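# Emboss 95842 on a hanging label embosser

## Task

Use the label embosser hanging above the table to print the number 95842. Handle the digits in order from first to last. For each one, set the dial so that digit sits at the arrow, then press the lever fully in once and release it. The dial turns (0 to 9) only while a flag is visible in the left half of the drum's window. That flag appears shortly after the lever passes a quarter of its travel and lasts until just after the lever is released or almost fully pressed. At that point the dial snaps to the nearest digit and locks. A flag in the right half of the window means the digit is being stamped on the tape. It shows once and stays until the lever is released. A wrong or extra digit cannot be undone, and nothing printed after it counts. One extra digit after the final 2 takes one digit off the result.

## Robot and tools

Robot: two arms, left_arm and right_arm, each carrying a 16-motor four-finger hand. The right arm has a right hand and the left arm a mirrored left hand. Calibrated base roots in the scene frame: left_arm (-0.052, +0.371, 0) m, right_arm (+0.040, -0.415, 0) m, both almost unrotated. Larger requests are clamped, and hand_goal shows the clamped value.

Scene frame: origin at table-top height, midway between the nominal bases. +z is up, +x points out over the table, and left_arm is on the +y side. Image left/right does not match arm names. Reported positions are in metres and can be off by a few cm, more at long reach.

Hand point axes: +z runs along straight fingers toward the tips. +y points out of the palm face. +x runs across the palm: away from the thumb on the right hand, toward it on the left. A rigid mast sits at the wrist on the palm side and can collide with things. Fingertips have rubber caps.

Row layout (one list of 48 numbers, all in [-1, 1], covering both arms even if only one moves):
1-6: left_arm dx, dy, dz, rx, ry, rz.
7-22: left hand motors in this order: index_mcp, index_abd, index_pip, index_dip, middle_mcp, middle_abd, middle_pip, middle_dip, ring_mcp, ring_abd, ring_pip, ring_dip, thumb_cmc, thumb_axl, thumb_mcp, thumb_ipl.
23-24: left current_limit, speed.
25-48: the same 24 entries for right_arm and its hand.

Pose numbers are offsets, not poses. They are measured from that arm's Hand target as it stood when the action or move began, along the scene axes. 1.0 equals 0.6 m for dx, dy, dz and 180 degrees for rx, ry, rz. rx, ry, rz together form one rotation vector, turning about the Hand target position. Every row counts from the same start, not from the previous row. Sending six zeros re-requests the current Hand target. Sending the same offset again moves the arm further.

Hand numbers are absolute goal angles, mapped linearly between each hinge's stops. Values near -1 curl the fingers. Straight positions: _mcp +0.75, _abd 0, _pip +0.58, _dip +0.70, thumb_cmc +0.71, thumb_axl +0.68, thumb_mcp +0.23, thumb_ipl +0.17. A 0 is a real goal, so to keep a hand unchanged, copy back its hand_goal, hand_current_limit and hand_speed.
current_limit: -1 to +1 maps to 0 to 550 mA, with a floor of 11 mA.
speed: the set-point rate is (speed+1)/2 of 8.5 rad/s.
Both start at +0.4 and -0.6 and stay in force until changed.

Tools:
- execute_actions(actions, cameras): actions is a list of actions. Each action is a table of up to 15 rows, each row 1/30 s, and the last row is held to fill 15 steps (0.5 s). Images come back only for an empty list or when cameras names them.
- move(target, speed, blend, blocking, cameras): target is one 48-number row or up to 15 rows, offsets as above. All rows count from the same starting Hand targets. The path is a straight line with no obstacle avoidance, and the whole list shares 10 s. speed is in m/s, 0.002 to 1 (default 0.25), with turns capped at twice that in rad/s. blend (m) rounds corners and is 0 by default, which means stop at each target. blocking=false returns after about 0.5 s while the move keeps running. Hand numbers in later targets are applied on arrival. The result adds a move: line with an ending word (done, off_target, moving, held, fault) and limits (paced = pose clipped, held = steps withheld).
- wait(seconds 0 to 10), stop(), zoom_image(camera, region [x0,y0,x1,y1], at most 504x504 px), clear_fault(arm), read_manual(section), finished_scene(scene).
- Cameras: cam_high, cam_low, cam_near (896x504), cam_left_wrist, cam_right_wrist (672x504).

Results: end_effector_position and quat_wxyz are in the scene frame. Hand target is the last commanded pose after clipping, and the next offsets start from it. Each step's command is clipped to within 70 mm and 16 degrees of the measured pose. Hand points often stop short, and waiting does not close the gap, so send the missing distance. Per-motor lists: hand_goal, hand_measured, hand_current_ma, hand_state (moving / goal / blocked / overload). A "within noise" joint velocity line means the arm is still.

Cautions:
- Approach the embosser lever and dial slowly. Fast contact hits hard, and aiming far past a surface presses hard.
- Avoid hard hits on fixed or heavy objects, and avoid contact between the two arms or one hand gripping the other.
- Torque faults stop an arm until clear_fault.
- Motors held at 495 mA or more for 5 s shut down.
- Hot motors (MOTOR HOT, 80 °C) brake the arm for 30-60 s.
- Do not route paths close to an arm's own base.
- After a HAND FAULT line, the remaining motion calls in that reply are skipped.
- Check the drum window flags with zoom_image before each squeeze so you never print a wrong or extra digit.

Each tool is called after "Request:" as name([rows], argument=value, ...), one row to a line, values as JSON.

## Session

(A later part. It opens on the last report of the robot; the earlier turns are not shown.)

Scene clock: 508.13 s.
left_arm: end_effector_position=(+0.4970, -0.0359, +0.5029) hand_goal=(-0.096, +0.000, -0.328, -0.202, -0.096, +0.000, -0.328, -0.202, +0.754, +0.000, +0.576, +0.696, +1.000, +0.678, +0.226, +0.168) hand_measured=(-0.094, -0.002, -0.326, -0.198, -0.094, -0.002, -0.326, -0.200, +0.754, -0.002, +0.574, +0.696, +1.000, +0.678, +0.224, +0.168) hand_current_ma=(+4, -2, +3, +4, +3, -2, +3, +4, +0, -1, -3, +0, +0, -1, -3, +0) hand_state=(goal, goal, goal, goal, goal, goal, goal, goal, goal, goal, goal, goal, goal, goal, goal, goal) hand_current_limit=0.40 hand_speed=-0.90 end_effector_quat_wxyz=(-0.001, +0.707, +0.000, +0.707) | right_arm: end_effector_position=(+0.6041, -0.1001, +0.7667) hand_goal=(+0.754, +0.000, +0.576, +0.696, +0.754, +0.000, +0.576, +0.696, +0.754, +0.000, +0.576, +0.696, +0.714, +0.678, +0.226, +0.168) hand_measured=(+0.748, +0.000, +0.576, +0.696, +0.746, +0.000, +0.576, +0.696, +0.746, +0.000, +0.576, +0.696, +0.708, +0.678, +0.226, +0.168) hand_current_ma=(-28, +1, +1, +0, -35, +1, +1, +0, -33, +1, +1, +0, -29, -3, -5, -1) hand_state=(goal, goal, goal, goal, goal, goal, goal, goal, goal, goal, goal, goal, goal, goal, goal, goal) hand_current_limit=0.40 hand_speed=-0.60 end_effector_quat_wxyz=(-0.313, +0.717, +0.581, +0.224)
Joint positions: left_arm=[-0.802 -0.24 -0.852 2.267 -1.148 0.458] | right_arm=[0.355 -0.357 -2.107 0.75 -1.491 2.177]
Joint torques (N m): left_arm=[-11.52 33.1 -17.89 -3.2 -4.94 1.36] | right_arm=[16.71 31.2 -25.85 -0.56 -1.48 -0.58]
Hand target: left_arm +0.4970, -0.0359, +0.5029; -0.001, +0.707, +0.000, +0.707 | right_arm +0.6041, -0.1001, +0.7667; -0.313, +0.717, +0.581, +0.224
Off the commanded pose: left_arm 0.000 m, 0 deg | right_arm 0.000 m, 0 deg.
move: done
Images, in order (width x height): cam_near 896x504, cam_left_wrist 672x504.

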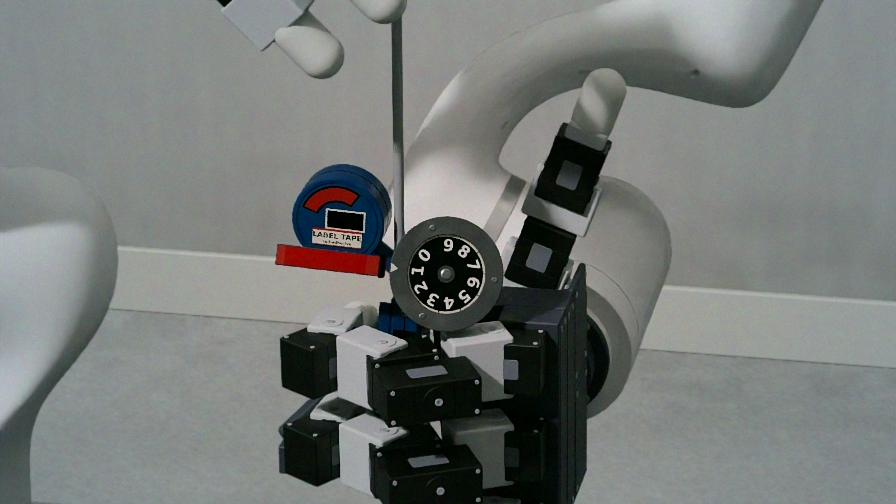

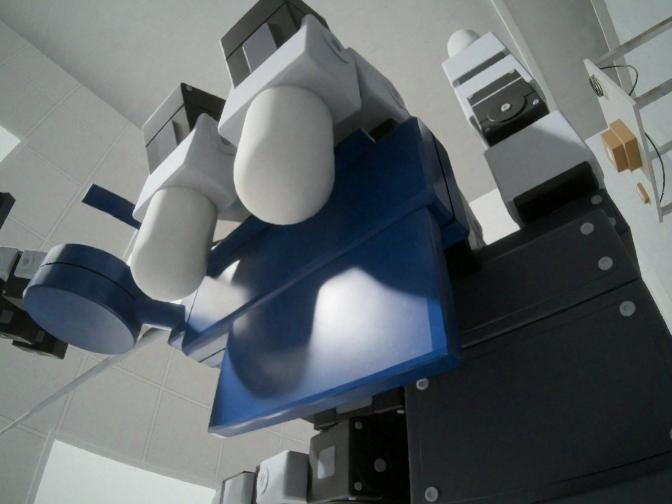

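Request:
move(target=[0,0,0,0,0,0,-0.137,0,-0.3723,-0.2464,-0.137,0,-0.3723,-0.2464,0.754,0,0.576,0.696,1.0,0.678,0.226,0.168,0.4,-0.9,0,0,0,0,0,0,0.754,0,0.576,0.696,0.754,0,0.576,0.696,0.754,0,0.576,0.696,0.714,0.678,0.226,0.168,0.4,-0.6], speed=0.03, cameras=["cam_near","cam_left_wrist"])

Scene clock: 512.10 s.
left_arm: end_effector_position=(+0.4970, -0.0359, +0.5029) hand_goal=(-0.136, +0.000, -0.372, -0.246, -0.136, +0.000, -0.372, -0.246, +0.754, +0.000, +0.576, +0.696, +1.000, +0.678, +0.226, +0.168) hand_measured=(-0.134, -0.002, -0.370, -0.242, -0.134, -0.002, -0.370, -0.244, +0.754, -0.002, +0.574, +0.696, +1.000, +0.678, +0.224, +0.168) hand_current_ma=(+4, -2, +3, +4, +3, -2, +3, +4, +0, -1, -3, +0, +0, -1, -3, +0) hand_state=(goal, goal, goal, goal, goal, goal, goal, goal, goal, goal, goal, goal, goal, goal, goal, goal) hand_current_limit=0.40 hand_speed=-0.90 end_effector_quat_wxyz=(-0.001, +0.707, +0.000, +0.707) | right_arm: end_effector_position=(+0.6041, -0.1001, +0.7667) hand_goal=(+0.754, +0.000, +0.576, +0.696, +0.754, +0.000, +0.576, +0.696, +0.754, +0.000, +0.576, +0.696, +0.714, +0.678, +0.226, +0.168) hand_measured=(+0.748, +0.000, +0.576, +0.696, +0.746, +0.000, +0.576, +0.696, +0.746, +0.000, +0.576, +0.696, +0.708, +0.678, +0.226, +0.168) hand_current_ma=(-28, +1, +1, +0, -35, +1, +1, +0, -33, +1, +1, +0, -29, -3, -5, -1) hand_state=(goal, goal, goal, goal, goal, goal, goal, goal, goal, goal, goal, goal, goal, goal, goal, goal) hand_current_limit=0.40 hand_speed=-0.60 end_effector_quat_wxyz=(-0.313, +0.717, +0.581, +0.224)
Joint positions: left_arm=[-0.802 -0.24 -0.852 2.267 -1.148 0.458] | right_arm=[0.355 -0.357 -2.107 0.75 -1.491 2.177]
Joint torques (N m): left_arm=[-10.59 33.1 -17.88 -3.23 -4.78 1.3] | right_arm=[16.12 31.57 -25.11 -0.62 -1.34 -0.5]
Hand target: left_arm +0.4970, -0.0359, +0.5029; -0.001, +0.707, +0.000, +0.707 | right_arm +0.6041, -0.1001, +0.7667; -0.313, +0.717, +0.581, +0.224
Off the commanded pose: left_arm 0.000 m, 0 deg | right_arm 0.000 m, 0 deg.
move: done
Images, in order (width x height): cam_near 896x504, cam_left_wrist 672x504.

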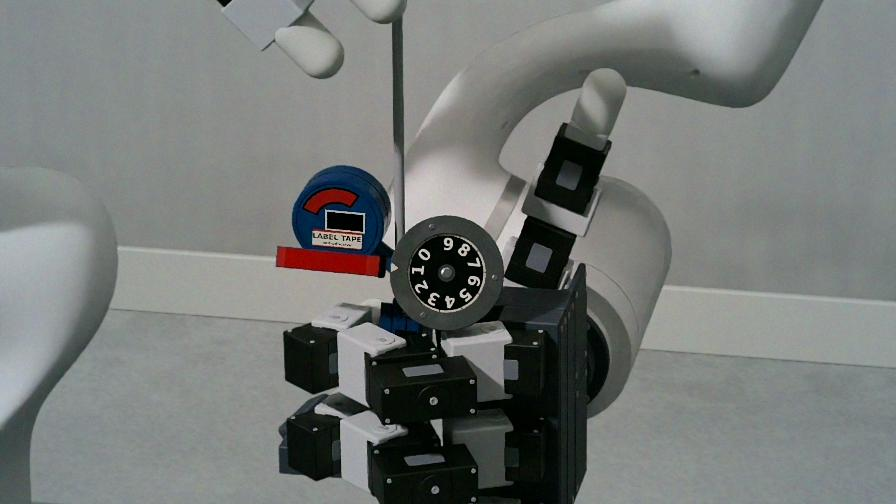

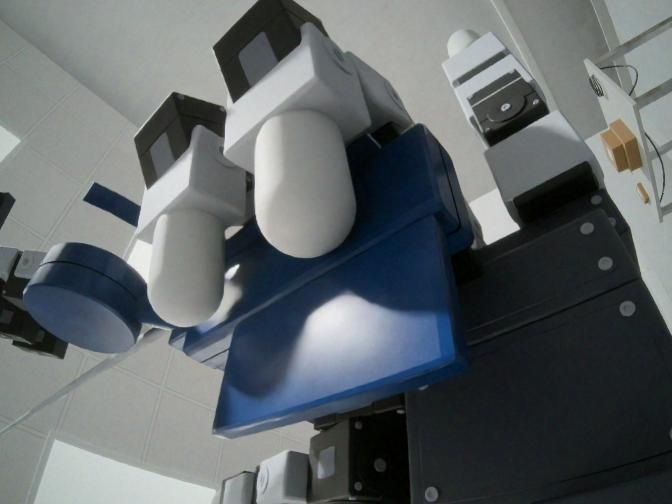

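Request:
move(target=[0,0,0,0,0,0,-0.178,0,-0.416,-0.29,-0.178,0,-0.416,-0.29,0.754,0,0.576,0.696,1.0,0.678,0.226,0.168,0.4,-0.9,0,0,0,0,0,0,0.754,0,0.576,0.696,0.754,0,0.576,0.696,0.754,0,0.576,0.696,0.714,0.678,0.226,0.168,0.4,-0.6], speed=0.03, cameras=["cam_near","cam_left_wrist"])

Request:
zoom_image(camera="cam_near", region=[265, 150, 515, 350])

Scene clock: 517.13 s.
left_arm: end_effector_position=(+0.4970, -0.0359, +0.5029) hand_goal=(-0.178, +0.000, -0.416, -0.290, -0.178, +0.000, -0.416, -0.290, +0.754, +0.000, +0.576, +0.696, +1.000, +0.678, +0.226, +0.168) hand_measured=(-0.176, -0.002, -0.414, -0.286, -0.164, -0.002, -0.392, -0.270, +0.754, -0.002, +0.574, +0.696, +1.000, +0.678, +0.224, +0.168) hand_current_ma=(+4, -2, +3, +4, +32, -2, +56, +42, +0, -1, -3, +0, +0, -1, -3, +0) hand_state=(goal, goal, goal, goal, goal, goal, blocked, goal, goal, goal, goal, goal, goal, goal, goal, goal) hand_current_limit=0.40 hand_speed=-0.90 end_effector_quat_wxyz=(-0.001, +0.707, +0.000, +0.707) | right_arm: end_effector_position=(+0.6041, -0.1001, +0.7667) hand_goal=(+0.754, +0.000, +0.576, +0.696, +0.754, +0.000, +0.576, +0.696, +0.754, +0.000, +0.576, +0.696, +0.714, +0.678, +0.226, +0.168) hand_measured=(+0.748, +0.000, +0.576, +0.696, +0.746, +0.000, +0.576, +0.696, +0.746, +0.000, +0.576, +0.696, +0.708, +0.678, +0.226, +0.168) hand_current_ma=(-28, +1, +1, +0, -35, +1, +1, +0, -33, +1, +1, +0, -29, -3, -5, -1) hand_state=(goal, goal, goal, goal, goal, goal, goal, goal, goal, goal, goal, goal, goal, goal, goal, goal) hand_current_limit=0.40 hand_speed=-0.60 end_effector_quat_wxyz=(-0.313, +0.717, +0.581, +0.224)
Joint positions: left_arm=[-0.802 -0.24 -0.852 2.267 -1.148 0.458] | right_arm=[0.355 -0.357 -2.107 0.75 -1.491 2.177]
Joint torques (N m): left_arm=[-9.7 32.58 -18.02 -3.15 -4.54 1.27] | right_arm=[15.79 28.17 -25.27 -0.09 -1.24 -0.41]
Hand target: left_arm +0.4970, -0.0359, +0.5029; -0.001, +0.707, +0.000, +0.707 | right_arm +0.6041, -0.1001, +0.7667; -0.313, +0.717, +0.581, +0.224
Off the commanded pose: left_arm 0.000 m, 0 deg | right_arm 0.000 m, 0 deg.
move: done
Images, in order (width x height): cam_near 896x504, cam_left_wrist 672x504.

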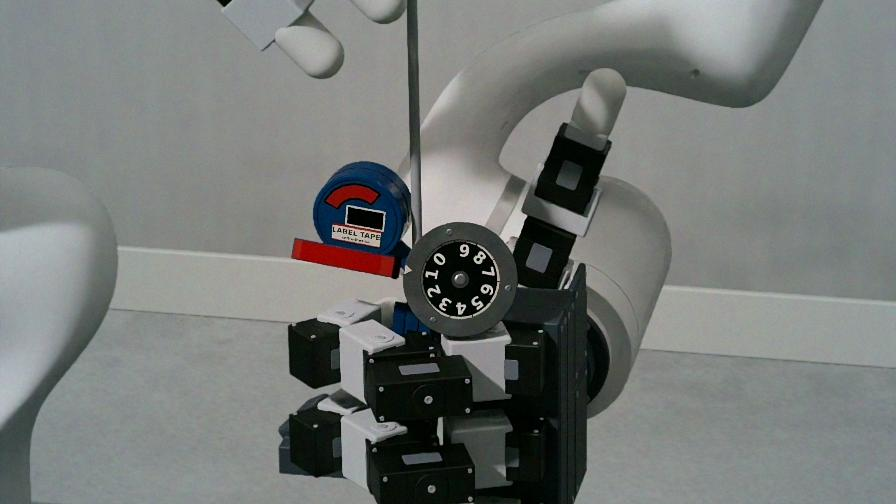

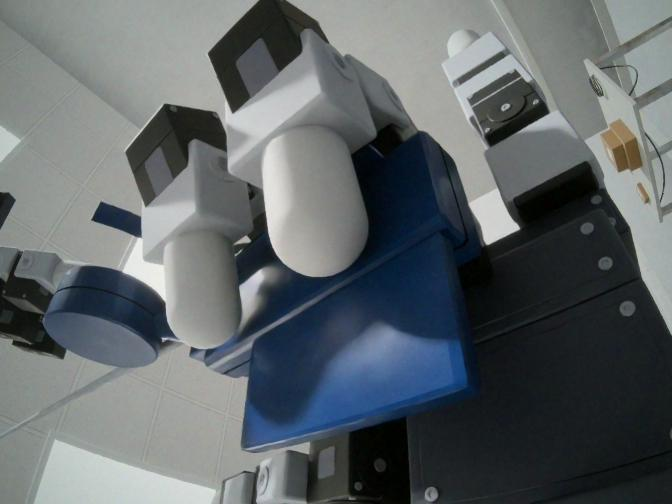

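Scaled by 2.016 from the camera's 896x504 image, which has a finer 1280x720 frame.

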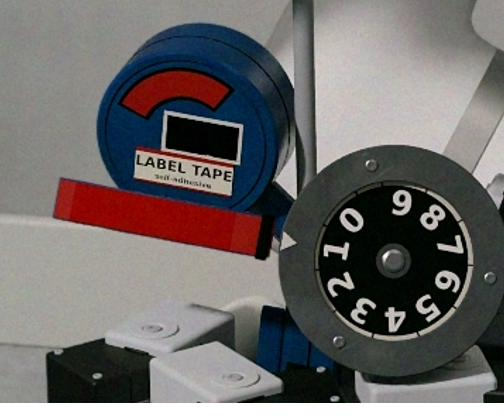

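Request:
move(target=[0,0,0,0,0,0,-0.219,0,-0.46,-0.333,-0.219,0,-0.46,-0.333,0.754,0,0.576,0.696,1.0,0.678,0.226,0.168,0.4,-0.9,0,0,0,0,0,0,0.754,0,0.576,0.696,0.754,0,0.576,0.696,0.754,0,0.576,0.696,0.714,0.678,0.226,0.168,0.4,-0.6], speed=0.03, cameras=["cam_near","cam_left_wrist"])

Request:
zoom_image(camera="cam_near", region=[265, 150, 515, 350])

Request:
zoom_image(camera="cam_left_wrist", region=[300, 120, 560, 380])

Scene clock: 523.43 s.
left_arm: end_effector_position=(+0.4970, -0.0359, +0.5029) hand_goal=(-0.218, +0.000, -0.460, -0.332, -0.218, +0.000, -0.460, -0.332, +0.754, +0.000, +0.576, +0.696, +1.000, +0.678, +0.226, +0.168) hand_measured=(-0.198, -0.002, -0.430, -0.306, -0.180, -0.002, -0.392, -0.276, +0.754, -0.002, +0.574, +0.696, +1.000, +0.678, +0.224, +0.168) hand_current_ma=(+49, -2, +72, +62, +110, -2, +210, +167, +0, -1, -3, +0, +0, -1, -3, +0) hand_state=(blocked, goal, blocked, blocked, blocked, goal, blocked, blocked, goal, goal, goal, goal, goal, goal, goal, goal) hand_current_limit=0.40 hand_speed=-0.90 end_effector_quat_wxyz=(-0.001, +0.707, +0.000, +0.707) | right_arm: end_effector_position=(+0.6041, -0.1001, +0.7667) hand_goal=(+0.754, +0.000, +0.576, +0.696, +0.754, +0.000, +0.576, +0.696, +0.754, +0.000, +0.576, +0.696, +0.714, +0.678, +0.226, +0.168) hand_measured=(+0.748, +0.000, +0.576, +0.696, +0.746, +0.000, +0.576, +0.696, +0.746, +0.000, +0.576, +0.696, +0.708, +0.678, +0.226, +0.168) hand_current_ma=(-28, +1, +1, +0, -35, +1, +1, +0, -33, +1, +1, +0, -29, -3, -5, -1) hand_state=(goal, goal, goal, goal, goal, goal, goal, goal, goal, goal, goal, goal, goal, goal, goal, goal) hand_current_limit=0.40 hand_speed=-0.60 end_effector_quat_wxyz=(-0.313, +0.717, +0.581, +0.224)
Joint positions: left_arm=[-0.802 -0.24 -0.852 2.267 -1.148 0.458] | right_arm=[0.355 -0.357 -2.107 0.75 -1.491 2.177]
Joint torques (N m): left_arm=[-8.62 29.54 -18.38 -2.55 -4.27 1.2] | right_arm=[17.01 30.97 -25.25 0.02 -1.24 -0.48]
Hand target: left_arm +0.4970, -0.0359, +0.5029; -0.001, +0.707, +0.000, +0.707 | right_arm +0.6041, -0.1001, +0.7667; -0.313, +0.717, +0.581, +0.224
Off the commanded pose: left_arm 0.000 m, 0 deg | right_arm 0.000 m, 0 deg.
move: done
Images, in order (width x height): cam_near 896x504, cam_left_wrist 672x504.

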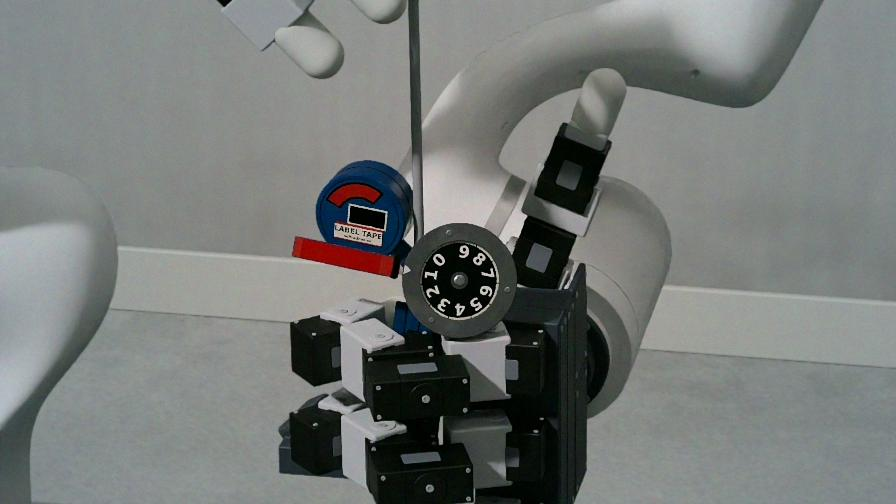

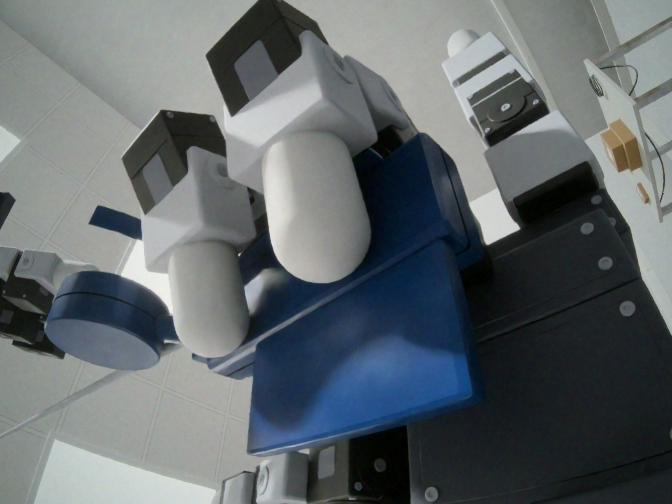

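Scaled by 2.016 from the camera's 896x504 image, which has a finer 1280x720 frame.

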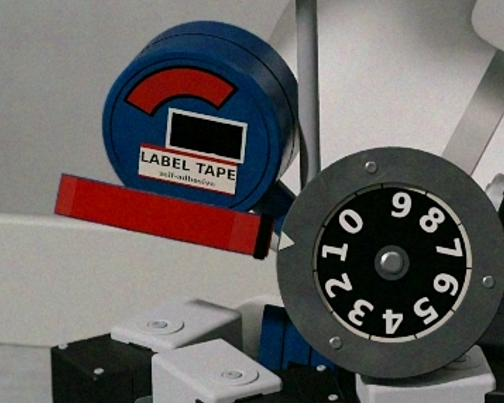

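Scaled by 1.938 from the camera's 672x504 image, which has a finer 960x720 frame.

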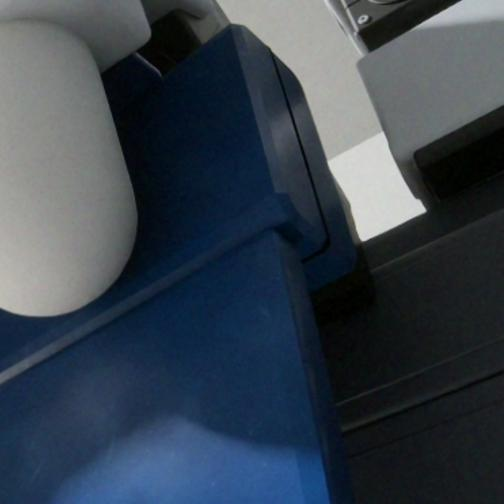

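Request:
move(target=[0,0,0,0,0,0,-0.247,0,-0.489,-0.362,-0.274,0,-0.518,-0.391,0.754,0,0.576,0.696,1.0,0.678,0.226,0.168,0.6,-0.9,0,0,0,0,0,0,0.754,0,0.576,0.696,0.754,0,0.576,0.696,0.754,0,0.576,0.696,0.714,0.678,0.226,0.168,0.4,-0.6], speed=0.03, cameras=["cam_near","cam_left_wrist"])

Request:
zoom_image(camera="cam_near", region=[265, 150, 515, 350])

Request:
zoom_image(camera="cam_left_wrist", region=[300, 120, 560, 380])

Scene clock: 529.80 s.
left_arm: end_effector_position=(+0.4970, -0.0359, +0.5029) hand_goal=(-0.246, +0.000, -0.488, -0.362, -0.274, +0.000, -0.518, -0.390, +0.754, +0.000, +0.576, +0.696, +1.000, +0.678, +0.226, +0.168) hand_measured=(-0.218, -0.002, -0.430, -0.310, -0.210, -0.002, -0.394, -0.290, +0.754, -0.002, +0.574, +0.696, +1.000, +0.678, +0.224, +0.168) hand_current_ma=(+69, -2, +170, +154, +211, -1, +440, +345, +0, -1, -3, +0, +0, -1, -3, +0) hand_state=(blocked, goal, blocked, blocked, blocked, goal, blocked, blocked, goal, goal, goal, goal, goal, goal, goal, goal) hand_current_limit=0.60 hand_speed=-0.90 end_effector_quat_wxyz=(-0.001, +0.707, +0.000, +0.707) | right_arm: end_effector_position=(+0.6041, -0.1001, +0.7667) hand_goal=(+0.754, +0.000, +0.576, +0.696, +0.754, +0.000, +0.576, +0.696, +0.754, +0.000, +0.576, +0.696, +0.714, +0.678, +0.226, +0.168) hand_measured=(+0.748, +0.000, +0.576, +0.696, +0.746, +0.000, +0.576, +0.696, +0.746, +0.000, +0.576, +0.696, +0.708, +0.678, +0.226, +0.168) hand_current_ma=(-28, +1, +1, +0, -35, +1, +1, +0, -33, +1, +1, +0, -29, -3, -5, -1) hand_state=(goal, goal, goal, goal, goal, goal, goal, goal, goal, goal, goal, goal, goal, goal, goal, goal) hand_current_limit=0.40 hand_speed=-0.60 end_effector_quat_wxyz=(-0.313, +0.717, +0.581, +0.224)
Joint positions: left_arm=[-0.802 -0.24 -0.852 2.267 -1.148 0.458] | right_arm=[0.355 -0.357 -2.107 0.75 -1.491 2.177]
Joint torques (N m): left_arm=[-8.21 28.81 -18.87 -2.46 -4.15 1.11] | right_arm=[16.03 31.51 -24.65 0.09 -1.4 -0.46]
Hand target: left_arm +0.4970, -0.0359, +0.5029; -0.001, +0.707, +0.000, +0.707 | right_arm +0.6041, -0.1001, +0.7667; -0.313, +0.717, +0.581, +0.224
Off the commanded pose: left_arm 0.000 m, 0 deg | right_arm 0.000 m, 0 deg.
move: done
Images, in order (width x height): cam_near 896x504, cam_left_wrist 672x504.

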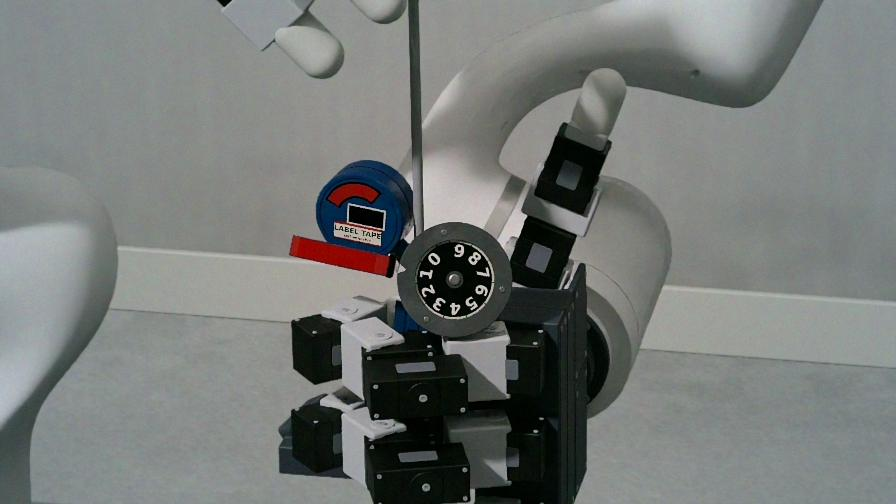

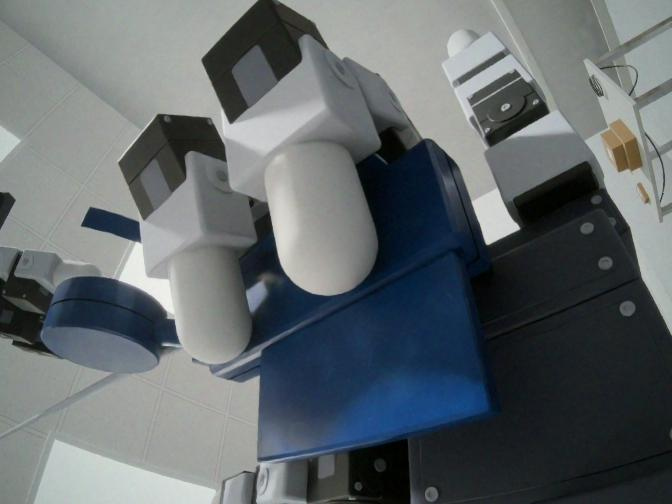

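Scaled by 2.016 from the camera's 896x504 image, which has a finer 1280x720 frame.

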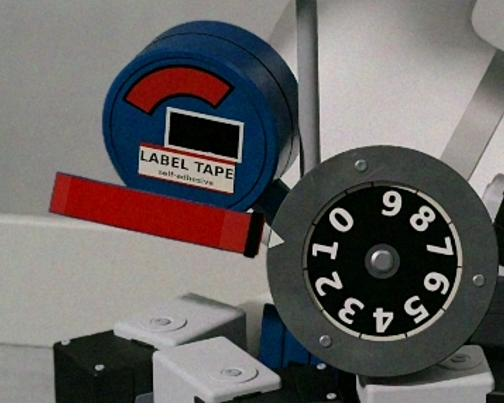

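Scaled by 1.938 from the camera's 672x504 image, which has a finer 960x720 frame.

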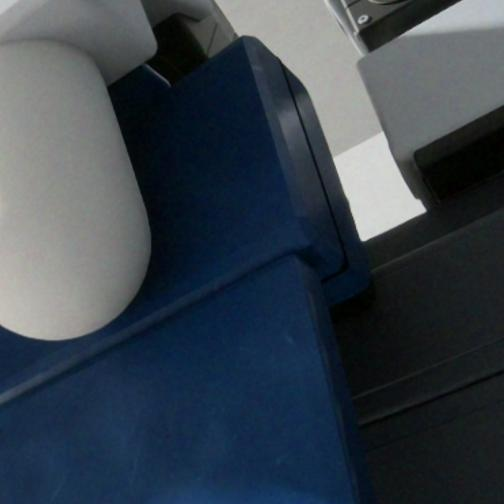

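Request:
execute_actions(actions=[])

Request:
zoom_image(camera="cam_low", region=[440, 0, 600, 80])

Request:
zoom_image(camera="cam_right_wrist", region=[295, 20, 475, 180])

Scene clock: 541.00 s.
left_arm: end_effector_position=(+0.4970, -0.0359, +0.5029) hand_goal=(-0.246, +0.000, -0.488, -0.362, -0.274, +0.000, -0.518, -0.390, +0.754, +0.000, +0.576, +0.696, +1.000, +0.678, +0.226, +0.168) hand_measured=(-0.218, -0.002, -0.430, -0.310, -0.210, -0.002, -0.394, -0.290, +0.754, -0.002, +0.574, +0.696, +1.000, +0.678, +0.224, +0.168) hand_current_ma=(+69, -2, +170, +154, +211, -1, +440, +345, +0, -1, -3, +0, +0, -1, -3, +0) hand_state=(blocked, goal, blocked, blocked, blocked, goal, blocked, blocked, goal, goal, goal, goal, goal, goal, goal, goal) hand_current_limit=0.60 hand_speed=-0.90 end_effector_quat_wxyz=(-0.001, +0.707, +0.000, +0.707) | right_arm: end_effector_position=(+0.6041, -0.1001, +0.7667) hand_goal=(+0.754, +0.000, +0.576, +0.696, +0.754, +0.000, +0.576, +0.696, +0.754, +0.000, +0.576, +0.696, +0.714, +0.678, +0.226, +0.168) hand_measured=(+0.748, +0.000, +0.576, +0.696, +0.746, +0.000, +0.576, +0.696, +0.746, +0.000, +0.576, +0.696, +0.708, +0.678, +0.226, +0.168) hand_current_ma=(-28, +1, +1, +0, -35, +1, +1, +0, -33, +1, +1, +0, -29, -3, -5, -1) hand_state=(goal, goal, goal, goal, goal, goal, goal, goal, goal, goal, goal, goal, goal, goal, goal, goal) hand_current_limit=0.40 hand_speed=-0.60 end_effector_quat_wxyz=(-0.313, +0.717, +0.581, +0.224)
Joint positions: left_arm=[-0.802 -0.24 -0.852 2.267 -1.148 0.458] | right_arm=[0.355 -0.357 -2.107 0.75 -1.491 2.177]
Joint velocities: within noise
Joint torques (N m): left_arm=[-7.79 27.98 -18.91 -2.37 -4.01 1.13] | right_arm=[14.49 30.69 -25.2 -0.43 -1.07 -0.39]
Hand target: left_arm +0.4970, -0.0359, +0.5029; -0.001, +0.707, +0.000, +0.707 | right_arm +0.6041, -0.1001, +0.7667; -0.313, +0.717, +0.581, +0.224
Off the commanded pose: left_arm 0.000 m, 0 deg | right_arm 0.000 m, 0 deg.

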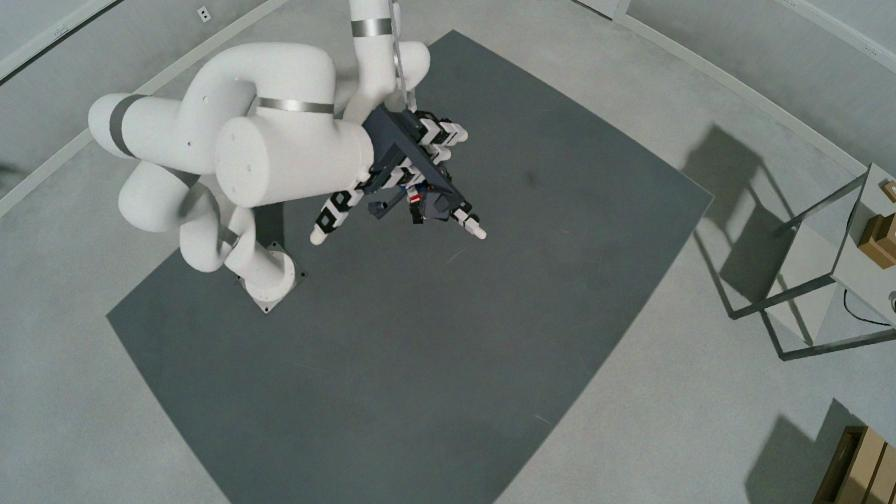

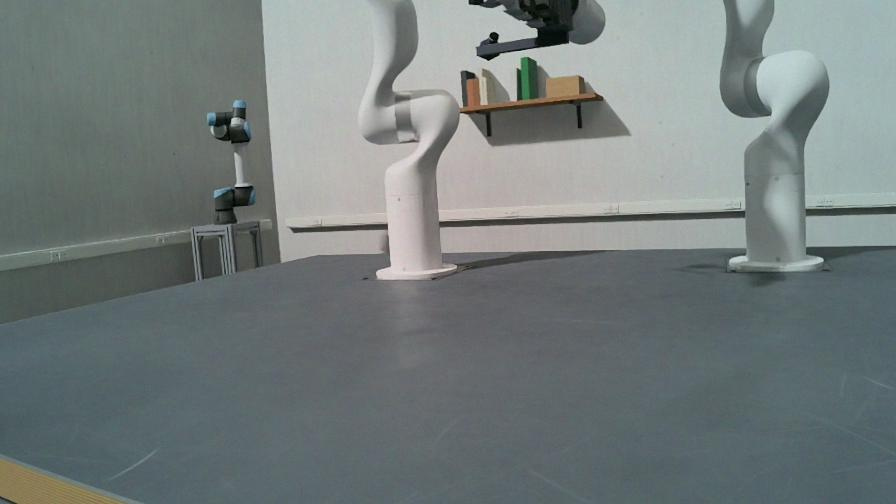

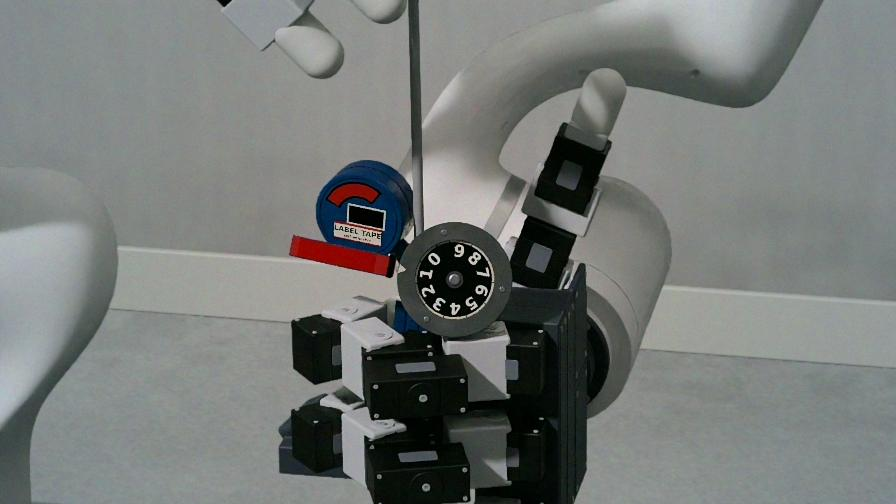

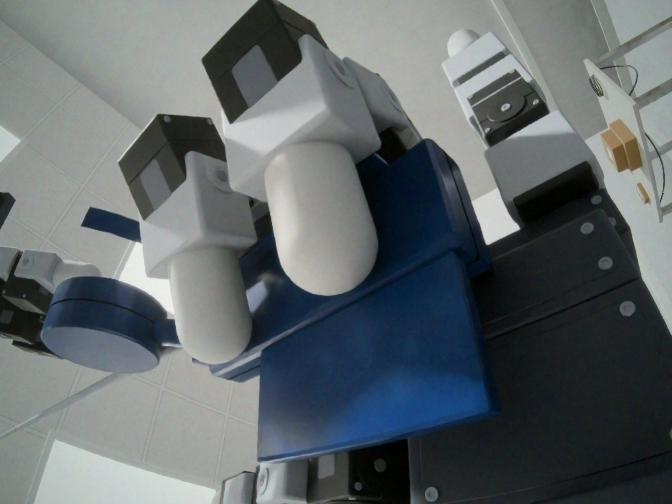

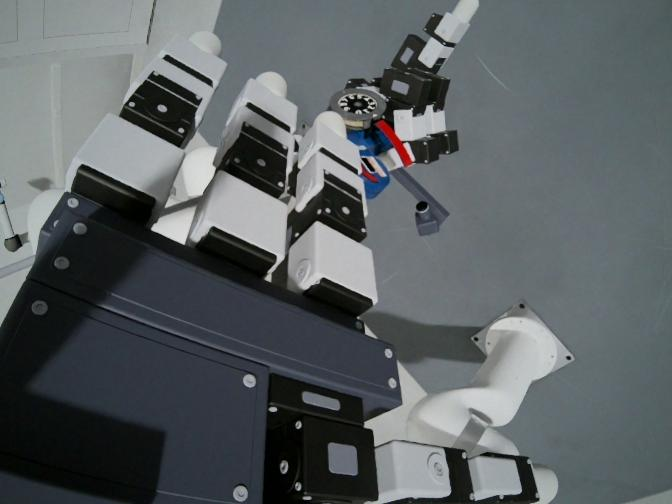

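Scaled by 3.150 from the camera's 896x504 image, which has a finer 1280x720 frame.

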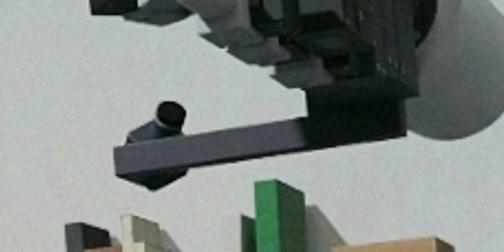

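Scaled by 2.800 from the camera's 672x504 image, which has a finer 960x720 frame.

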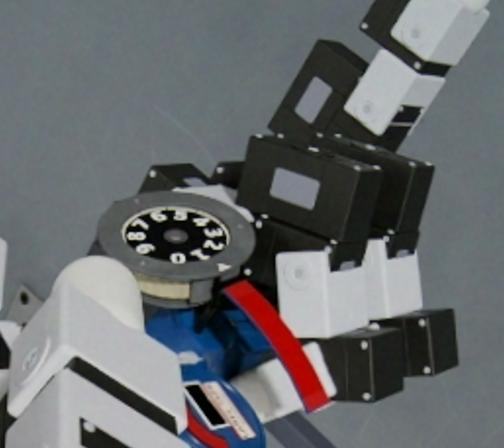

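Request:
move([
  [0,0,0,0,0,0,-0.0411,0,-0.2701,-0.1739,-0.0411,0,-0.2701,-0.1739,0.754,0,0.576,0.696,1.0,0.678,0.226,0.168,0.4,-0.85,0,0,0,0,0,0,0.754,0,0.576,0.696,0.754,0,0.576,0.696,0.754,0,0.576,0.696,0.714,0.678,0.226,0.168,0.4,-0.6],
  [0.0217,0,-0.02,0,0,0,-0.0411,0,-0.2701,-0.1739,-0.0411,0,-0.2701,-0.1739,0.754,0,0.576,0.696,1.0,0.678,0.226,0.168,0.4,-0.85,0,0,0,0,0,0,0.754,0,0.576,0.696,0.754,0,0.576,0.696,0.754,0,0.576,0.696,0.714,0.678,0.226,0.168,0.4,-0.6],
], speed=0.03, cameras=["cam_near","cam_left_wrist"])

Request:
zoom_image(camera="cam_left_wrist", region=[300, 120, 560, 380])

Scene clock: 552.80 s.
left_arm: end_effector_position=(+0.5100, -0.0359, +0.4909) hand_goal=(-0.042, +0.000, -0.270, -0.174, -0.042, +0.000, -0.270, -0.174, +0.754, +0.000, +0.576, +0.696, +1.000, +0.678, +0.226, +0.168) hand_measured=(-0.044, -0.002, -0.272, -0.178, -0.044, -0.002, -0.272, -0.176, +0.754, -0.002, +0.574, +0.696, +1.000, +0.678, +0.224, +0.168) hand_current_ma=(-4, -2, -3, -4, -3, -1, -3, -4, +0, -1, -3, +0, +0, -1, -3, +0) hand_state=(goal, goal, goal, goal, goal, goal, goal, goal, goal, goal, goal, goal, goal, goal, goal, goal) hand_current_limit=0.40 hand_speed=-0.85 end_effector_quat_wxyz=(-0.001, +0.707, +0.000, +0.707) | right_arm: end_effector_position=(+0.6041, -0.1001, +0.7667) hand_goal=(+0.754, +0.000, +0.576, +0.696, +0.754, +0.000, +0.576, +0.696, +0.754, +0.000, +0.576, +0.696, +0.714, +0.678, +0.226, +0.168) hand_measured=(+0.748, +0.000, +0.576, +0.696, +0.746, +0.000, +0.576, +0.696, +0.746, +0.000, +0.576, +0.696, +0.708, +0.678, +0.226, +0.168) hand_current_ma=(-28, +1, +1, +0, -35, +1, +1, +0, -33, +1, +1, +0, -29, -3, -5, -1) hand_state=(goal, goal, goal, goal, goal, goal, goal, goal, goal, goal, goal, goal, goal, goal, goal, goal) hand_current_limit=0.40 hand_speed=-0.60 end_effector_quat_wxyz=(-0.313, +0.717, +0.581, +0.224)
Joint positions: left_arm=[-0.782 -0.28 -0.87 2.294 -1.154 0.432] | right_arm=[0.355 -0.357 -2.107 0.75 -1.491 2.177]
Joint torques (N m): left_arm=[12.78 16.87 -28.5 4.23 -5.53 -1.82] | right_arm=[15.65 30.37 -25.58 -0.13 -1.2 -0.57]
Hand target: left_arm +0.5100, -0.0359, +0.4909; -0.001, +0.707, +0.000, +0.707 | right_arm +0.6041, -0.1001, +0.7667; -0.313, +0.717, +0.581, +0.224
Off the commanded pose: left_arm 0.000 m, 0 deg | right_arm 0.000 m, 0 deg.
move: done
Images, in order (width x height): cam_near 896x504, cam_left_wrist 672x504.

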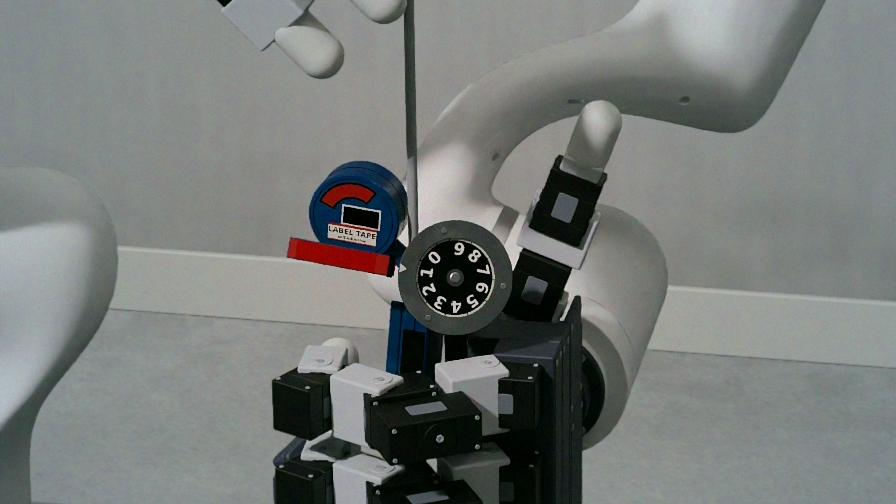

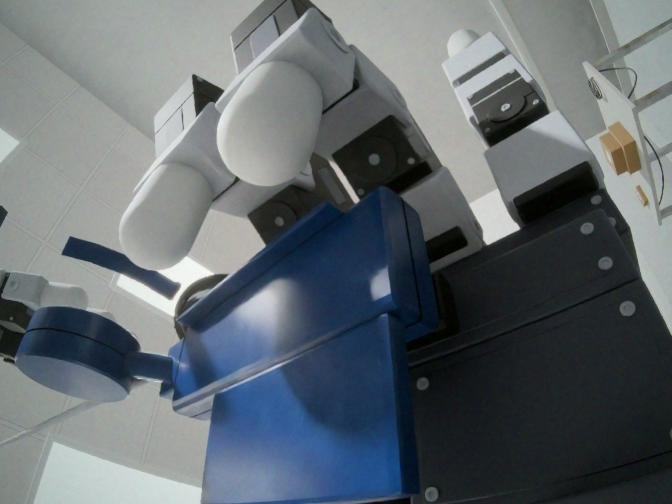

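Scaled by 1.938 from the camera's 672x504 image, which has a finer 960x720 frame.

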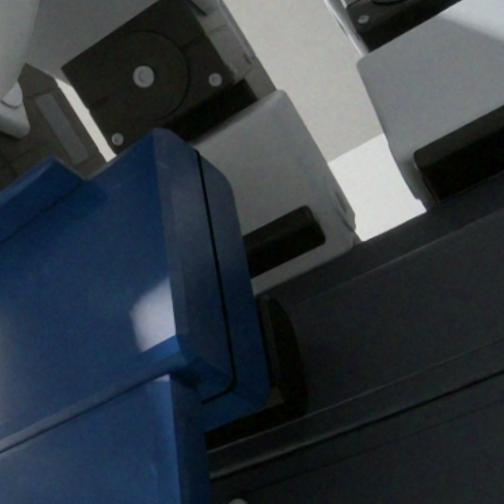

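Request:
move(target=[0,0,0,0,0,0,-0.178,0,-0.416,-0.29,-0.178,0,-0.416,-0.29,0.754,0,0.576,0.696,1.0,0.678,0.226,0.168,0.6,-0.85,0,0,0,0,0,0,0.754,0,0.576,0.696,0.754,0,0.576,0.696,0.754,0,0.576,0.696,0.714,0.678,0.226,0.168,0.4,-0.6], speed=0.03, cameras=["cam_left_wrist"])

Request:
move(target=[0,0,0,0,0,0,-0.233,0,-0.475,-0.348,-0.233,0,-0.475,-0.348,0.754,0,0.576,0.696,1.0,0.678,0.226,0.168,0.6,-0.9,0,0,0,0,0,0,0.754,0,0.576,0.696,0.754,0,0.576,0.696,0.754,0,0.576,0.696,0.714,0.678,0.226,0.168,0.4,-0.6], speed=0.03, cameras=["cam_near","cam_left_wrist"])

Request:
zoom_image(camera="cam_near", region=[265, 150, 515, 350])

Scene clock: 562.67 s.
left_arm: end_effector_position=(+0.5100, -0.0359, +0.4909) hand_goal=(-0.178, +0.000, -0.416, -0.290, -0.178, +0.000, -0.416, -0.290, +0.754, +0.000, +0.576, +0.696, +1.000, +0.678, +0.226, +0.168) hand_measured=(-0.170, -0.002, -0.406, -0.286, -0.148, -0.002, -0.378, -0.270, +0.754, -0.002, +0.574, +0.696, +1.000, +0.678, +0.224, +0.168) hand_current_ma=(+15, -2, +17, +7, +80, -1, +98, +44, +0, -1, -3, +0, +0, -1, -3, +0) hand_state=(goal, goal, goal, goal, blocked, goal, blocked, blocked, goal, goal, goal, goal, goal, goal, goal, goal) hand_current_limit=0.60 hand_speed=-0.85 end_effector_quat_wxyz=(-0.001, +0.707, +0.000, +0.707) | right_arm: end_effector_position=(+0.6041, -0.1001, +0.7667) hand_goal=(+0.754, +0.000, +0.576, +0.696, +0.754, +0.000, +0.576, +0.696, +0.754, +0.000, +0.576, +0.696, +0.714, +0.678, +0.226, +0.168) hand_measured=(+0.748, +0.000, +0.576, +0.696, +0.746, +0.000, +0.576, +0.696, +0.746, +0.000, +0.576, +0.696, +0.708, +0.678, +0.226, +0.168) hand_current_ma=(-28, +1, +1, +0, -35, +1, +1, +0, -33, +1, +1, +0, -29, -3, -5, -1) hand_state=(goal, goal, goal, goal, goal, goal, goal, goal, goal, goal, goal, goal, goal, goal, goal, goal) hand_current_limit=0.40 hand_speed=-0.60 end_effector_quat_wxyz=(-0.313, +0.717, +0.581, +0.224)
Joint positions: left_arm=[-0.782 -0.28 -0.87 2.294 -1.154 0.432] | right_arm=[0.355 -0.357 -2.107 0.75 -1.491 2.177]
Joint torques (N m): left_arm=[10.69 17.27 -27.58 3.61 -5.17 -1.31] | right_arm=[15.31 31.3 -25.33 -0.24 -1.31 -0.49]
Hand target: left_arm +0.5100, -0.0359, +0.4909; -0.001, +0.707, +0.000, +0.707 | right_arm +0.6041, -0.1001, +0.7667; -0.313, +0.717, +0.581, +0.224
Off the commanded pose: left_arm 0.000 m, 0 deg | right_arm 0.000 m, 0 deg.
move: done
Images, in order (width x height): cam_left_wrist 672x504.

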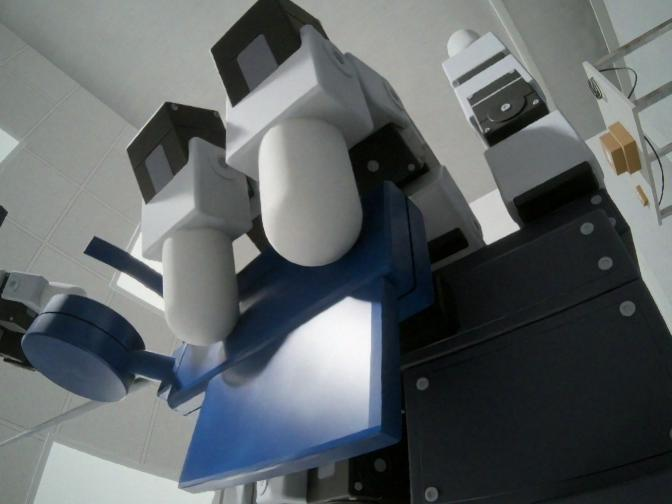

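Scene clock: 563.17 s.
left_arm: end_effector_position=(+0.5100, -0.0359, +0.4909) hand_goal=(-0.232, +0.000, -0.474, -0.348, -0.232, +0.000, -0.474, -0.348, +0.754, +0.000, +0.576, +0.696, +1.000, +0.678, +0.226, +0.168) hand_measured=(-0.192, -0.002, -0.418, -0.302, -0.176, -0.002, -0.388, -0.282, +0.754, -0.002, +0.574, +0.696, +1.000, +0.678, +0.224, +0.168) hand_current_ma=(+116, -2, +164, +131, +180, -1, +288, +206, +0, -1, -3, +0, +0, -1, -3, +0) hand_state=(blocked, goal, blocked, blocked, blocked, goal, blocked, blocked, goal, goal, goal, goal, goal, goal, goal, goal) hand_current_limit=0.60 hand_speed=-0.90 end_effector_quat_wxyz=(-0.001, +0.707, +0.000, +0.707) | right_arm: end_effector_position=(+0.6041, -0.1001, +0.7667) hand_goal=(+0.754, +0.000, +0.576, +0.696, +0.754, +0.000, +0.576, +0.696, +0.754, +0.000, +0.576, +0.696, +0.714, +0.678, +0.226, +0.168) hand_measured=(+0.748, +0.000, +0.576, +0.696, +0.746, +0.000, +0.576, +0.696, +0.746, +0.000, +0.576, +0.696, +0.708, +0.678, +0.226, +0.168) hand_current_ma=(-28, +1, +1, +0, -35, +1, +1, +0, -33, +1, +1, +0, -29, -3, -5, -1) hand_state=(goal, goal, goal, goal, goal, goal, goal, goal, goal, goal, goal, goal, goal, goal, goal, goal) hand_current_limit=0.40 hand_speed=-0.60 end_effector_quat_wxyz=(-0.313, +0.717, +0.581, +0.224)
Joint positions: left_arm=[-0.782 -0.28 -0.87 2.294 -1.154 0.432] | right_arm=[0.355 -0.357 -2.107 0.75 -1.491 2.177]
Joint torques (N m): left_arm=[9.21 18.16 -26.73 3.35 -5.19 -1.25] | right_arm=[15.37 28.47 -25.6 -0.31 -1.28 -0.48]
Hand target: left_arm +0.5100, -0.0359, +0.4909; -0.001, +0.707, +0.000, +0.707 | right_arm +0.6041, -0.1001, +0.7667; -0.313, +0.717, +0.581, +0.224
Off the commanded pose: left_arm 0.000 m, 0 deg | right_arm 0.000 m, 0 deg.
move: done
Images, in order (width x height): cam_near 896x504, cam_left_wrist 672x504.

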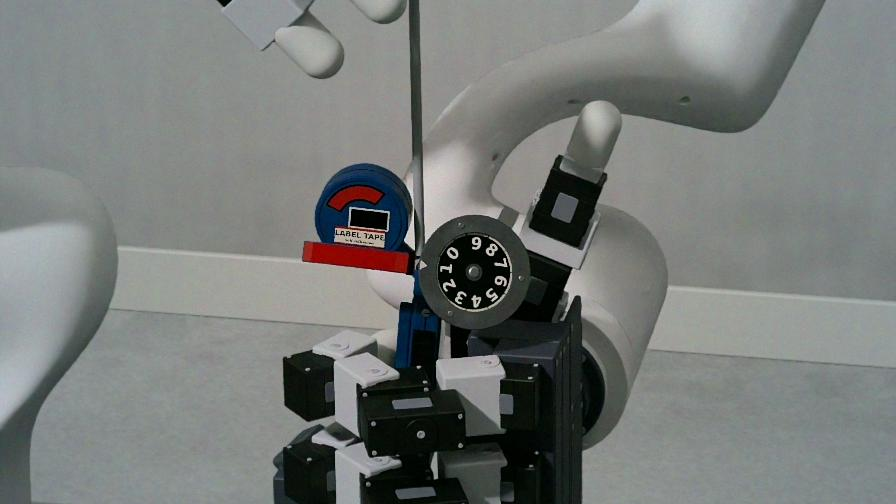

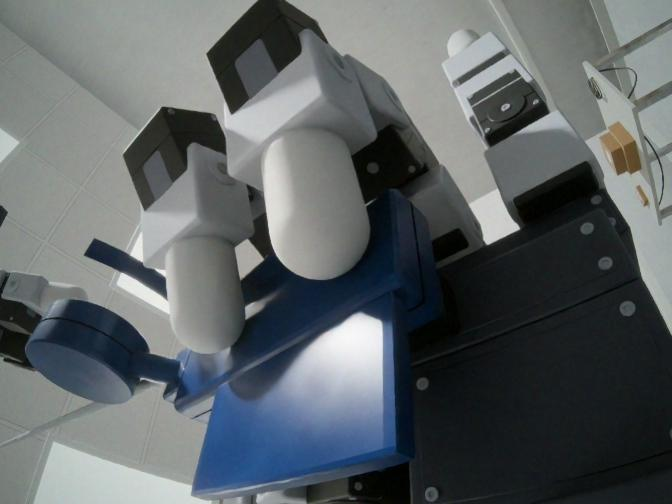

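Scaled by 2.016 from the camera's 896x504 image, which has a finer 1280x720 frame.

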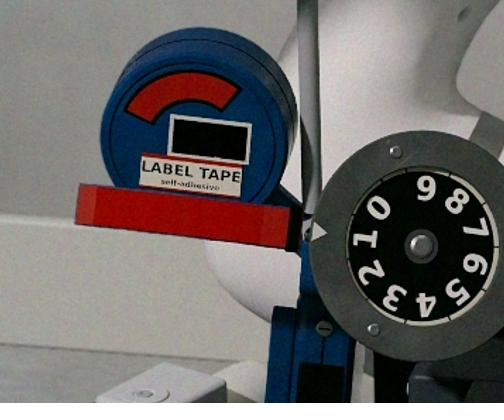

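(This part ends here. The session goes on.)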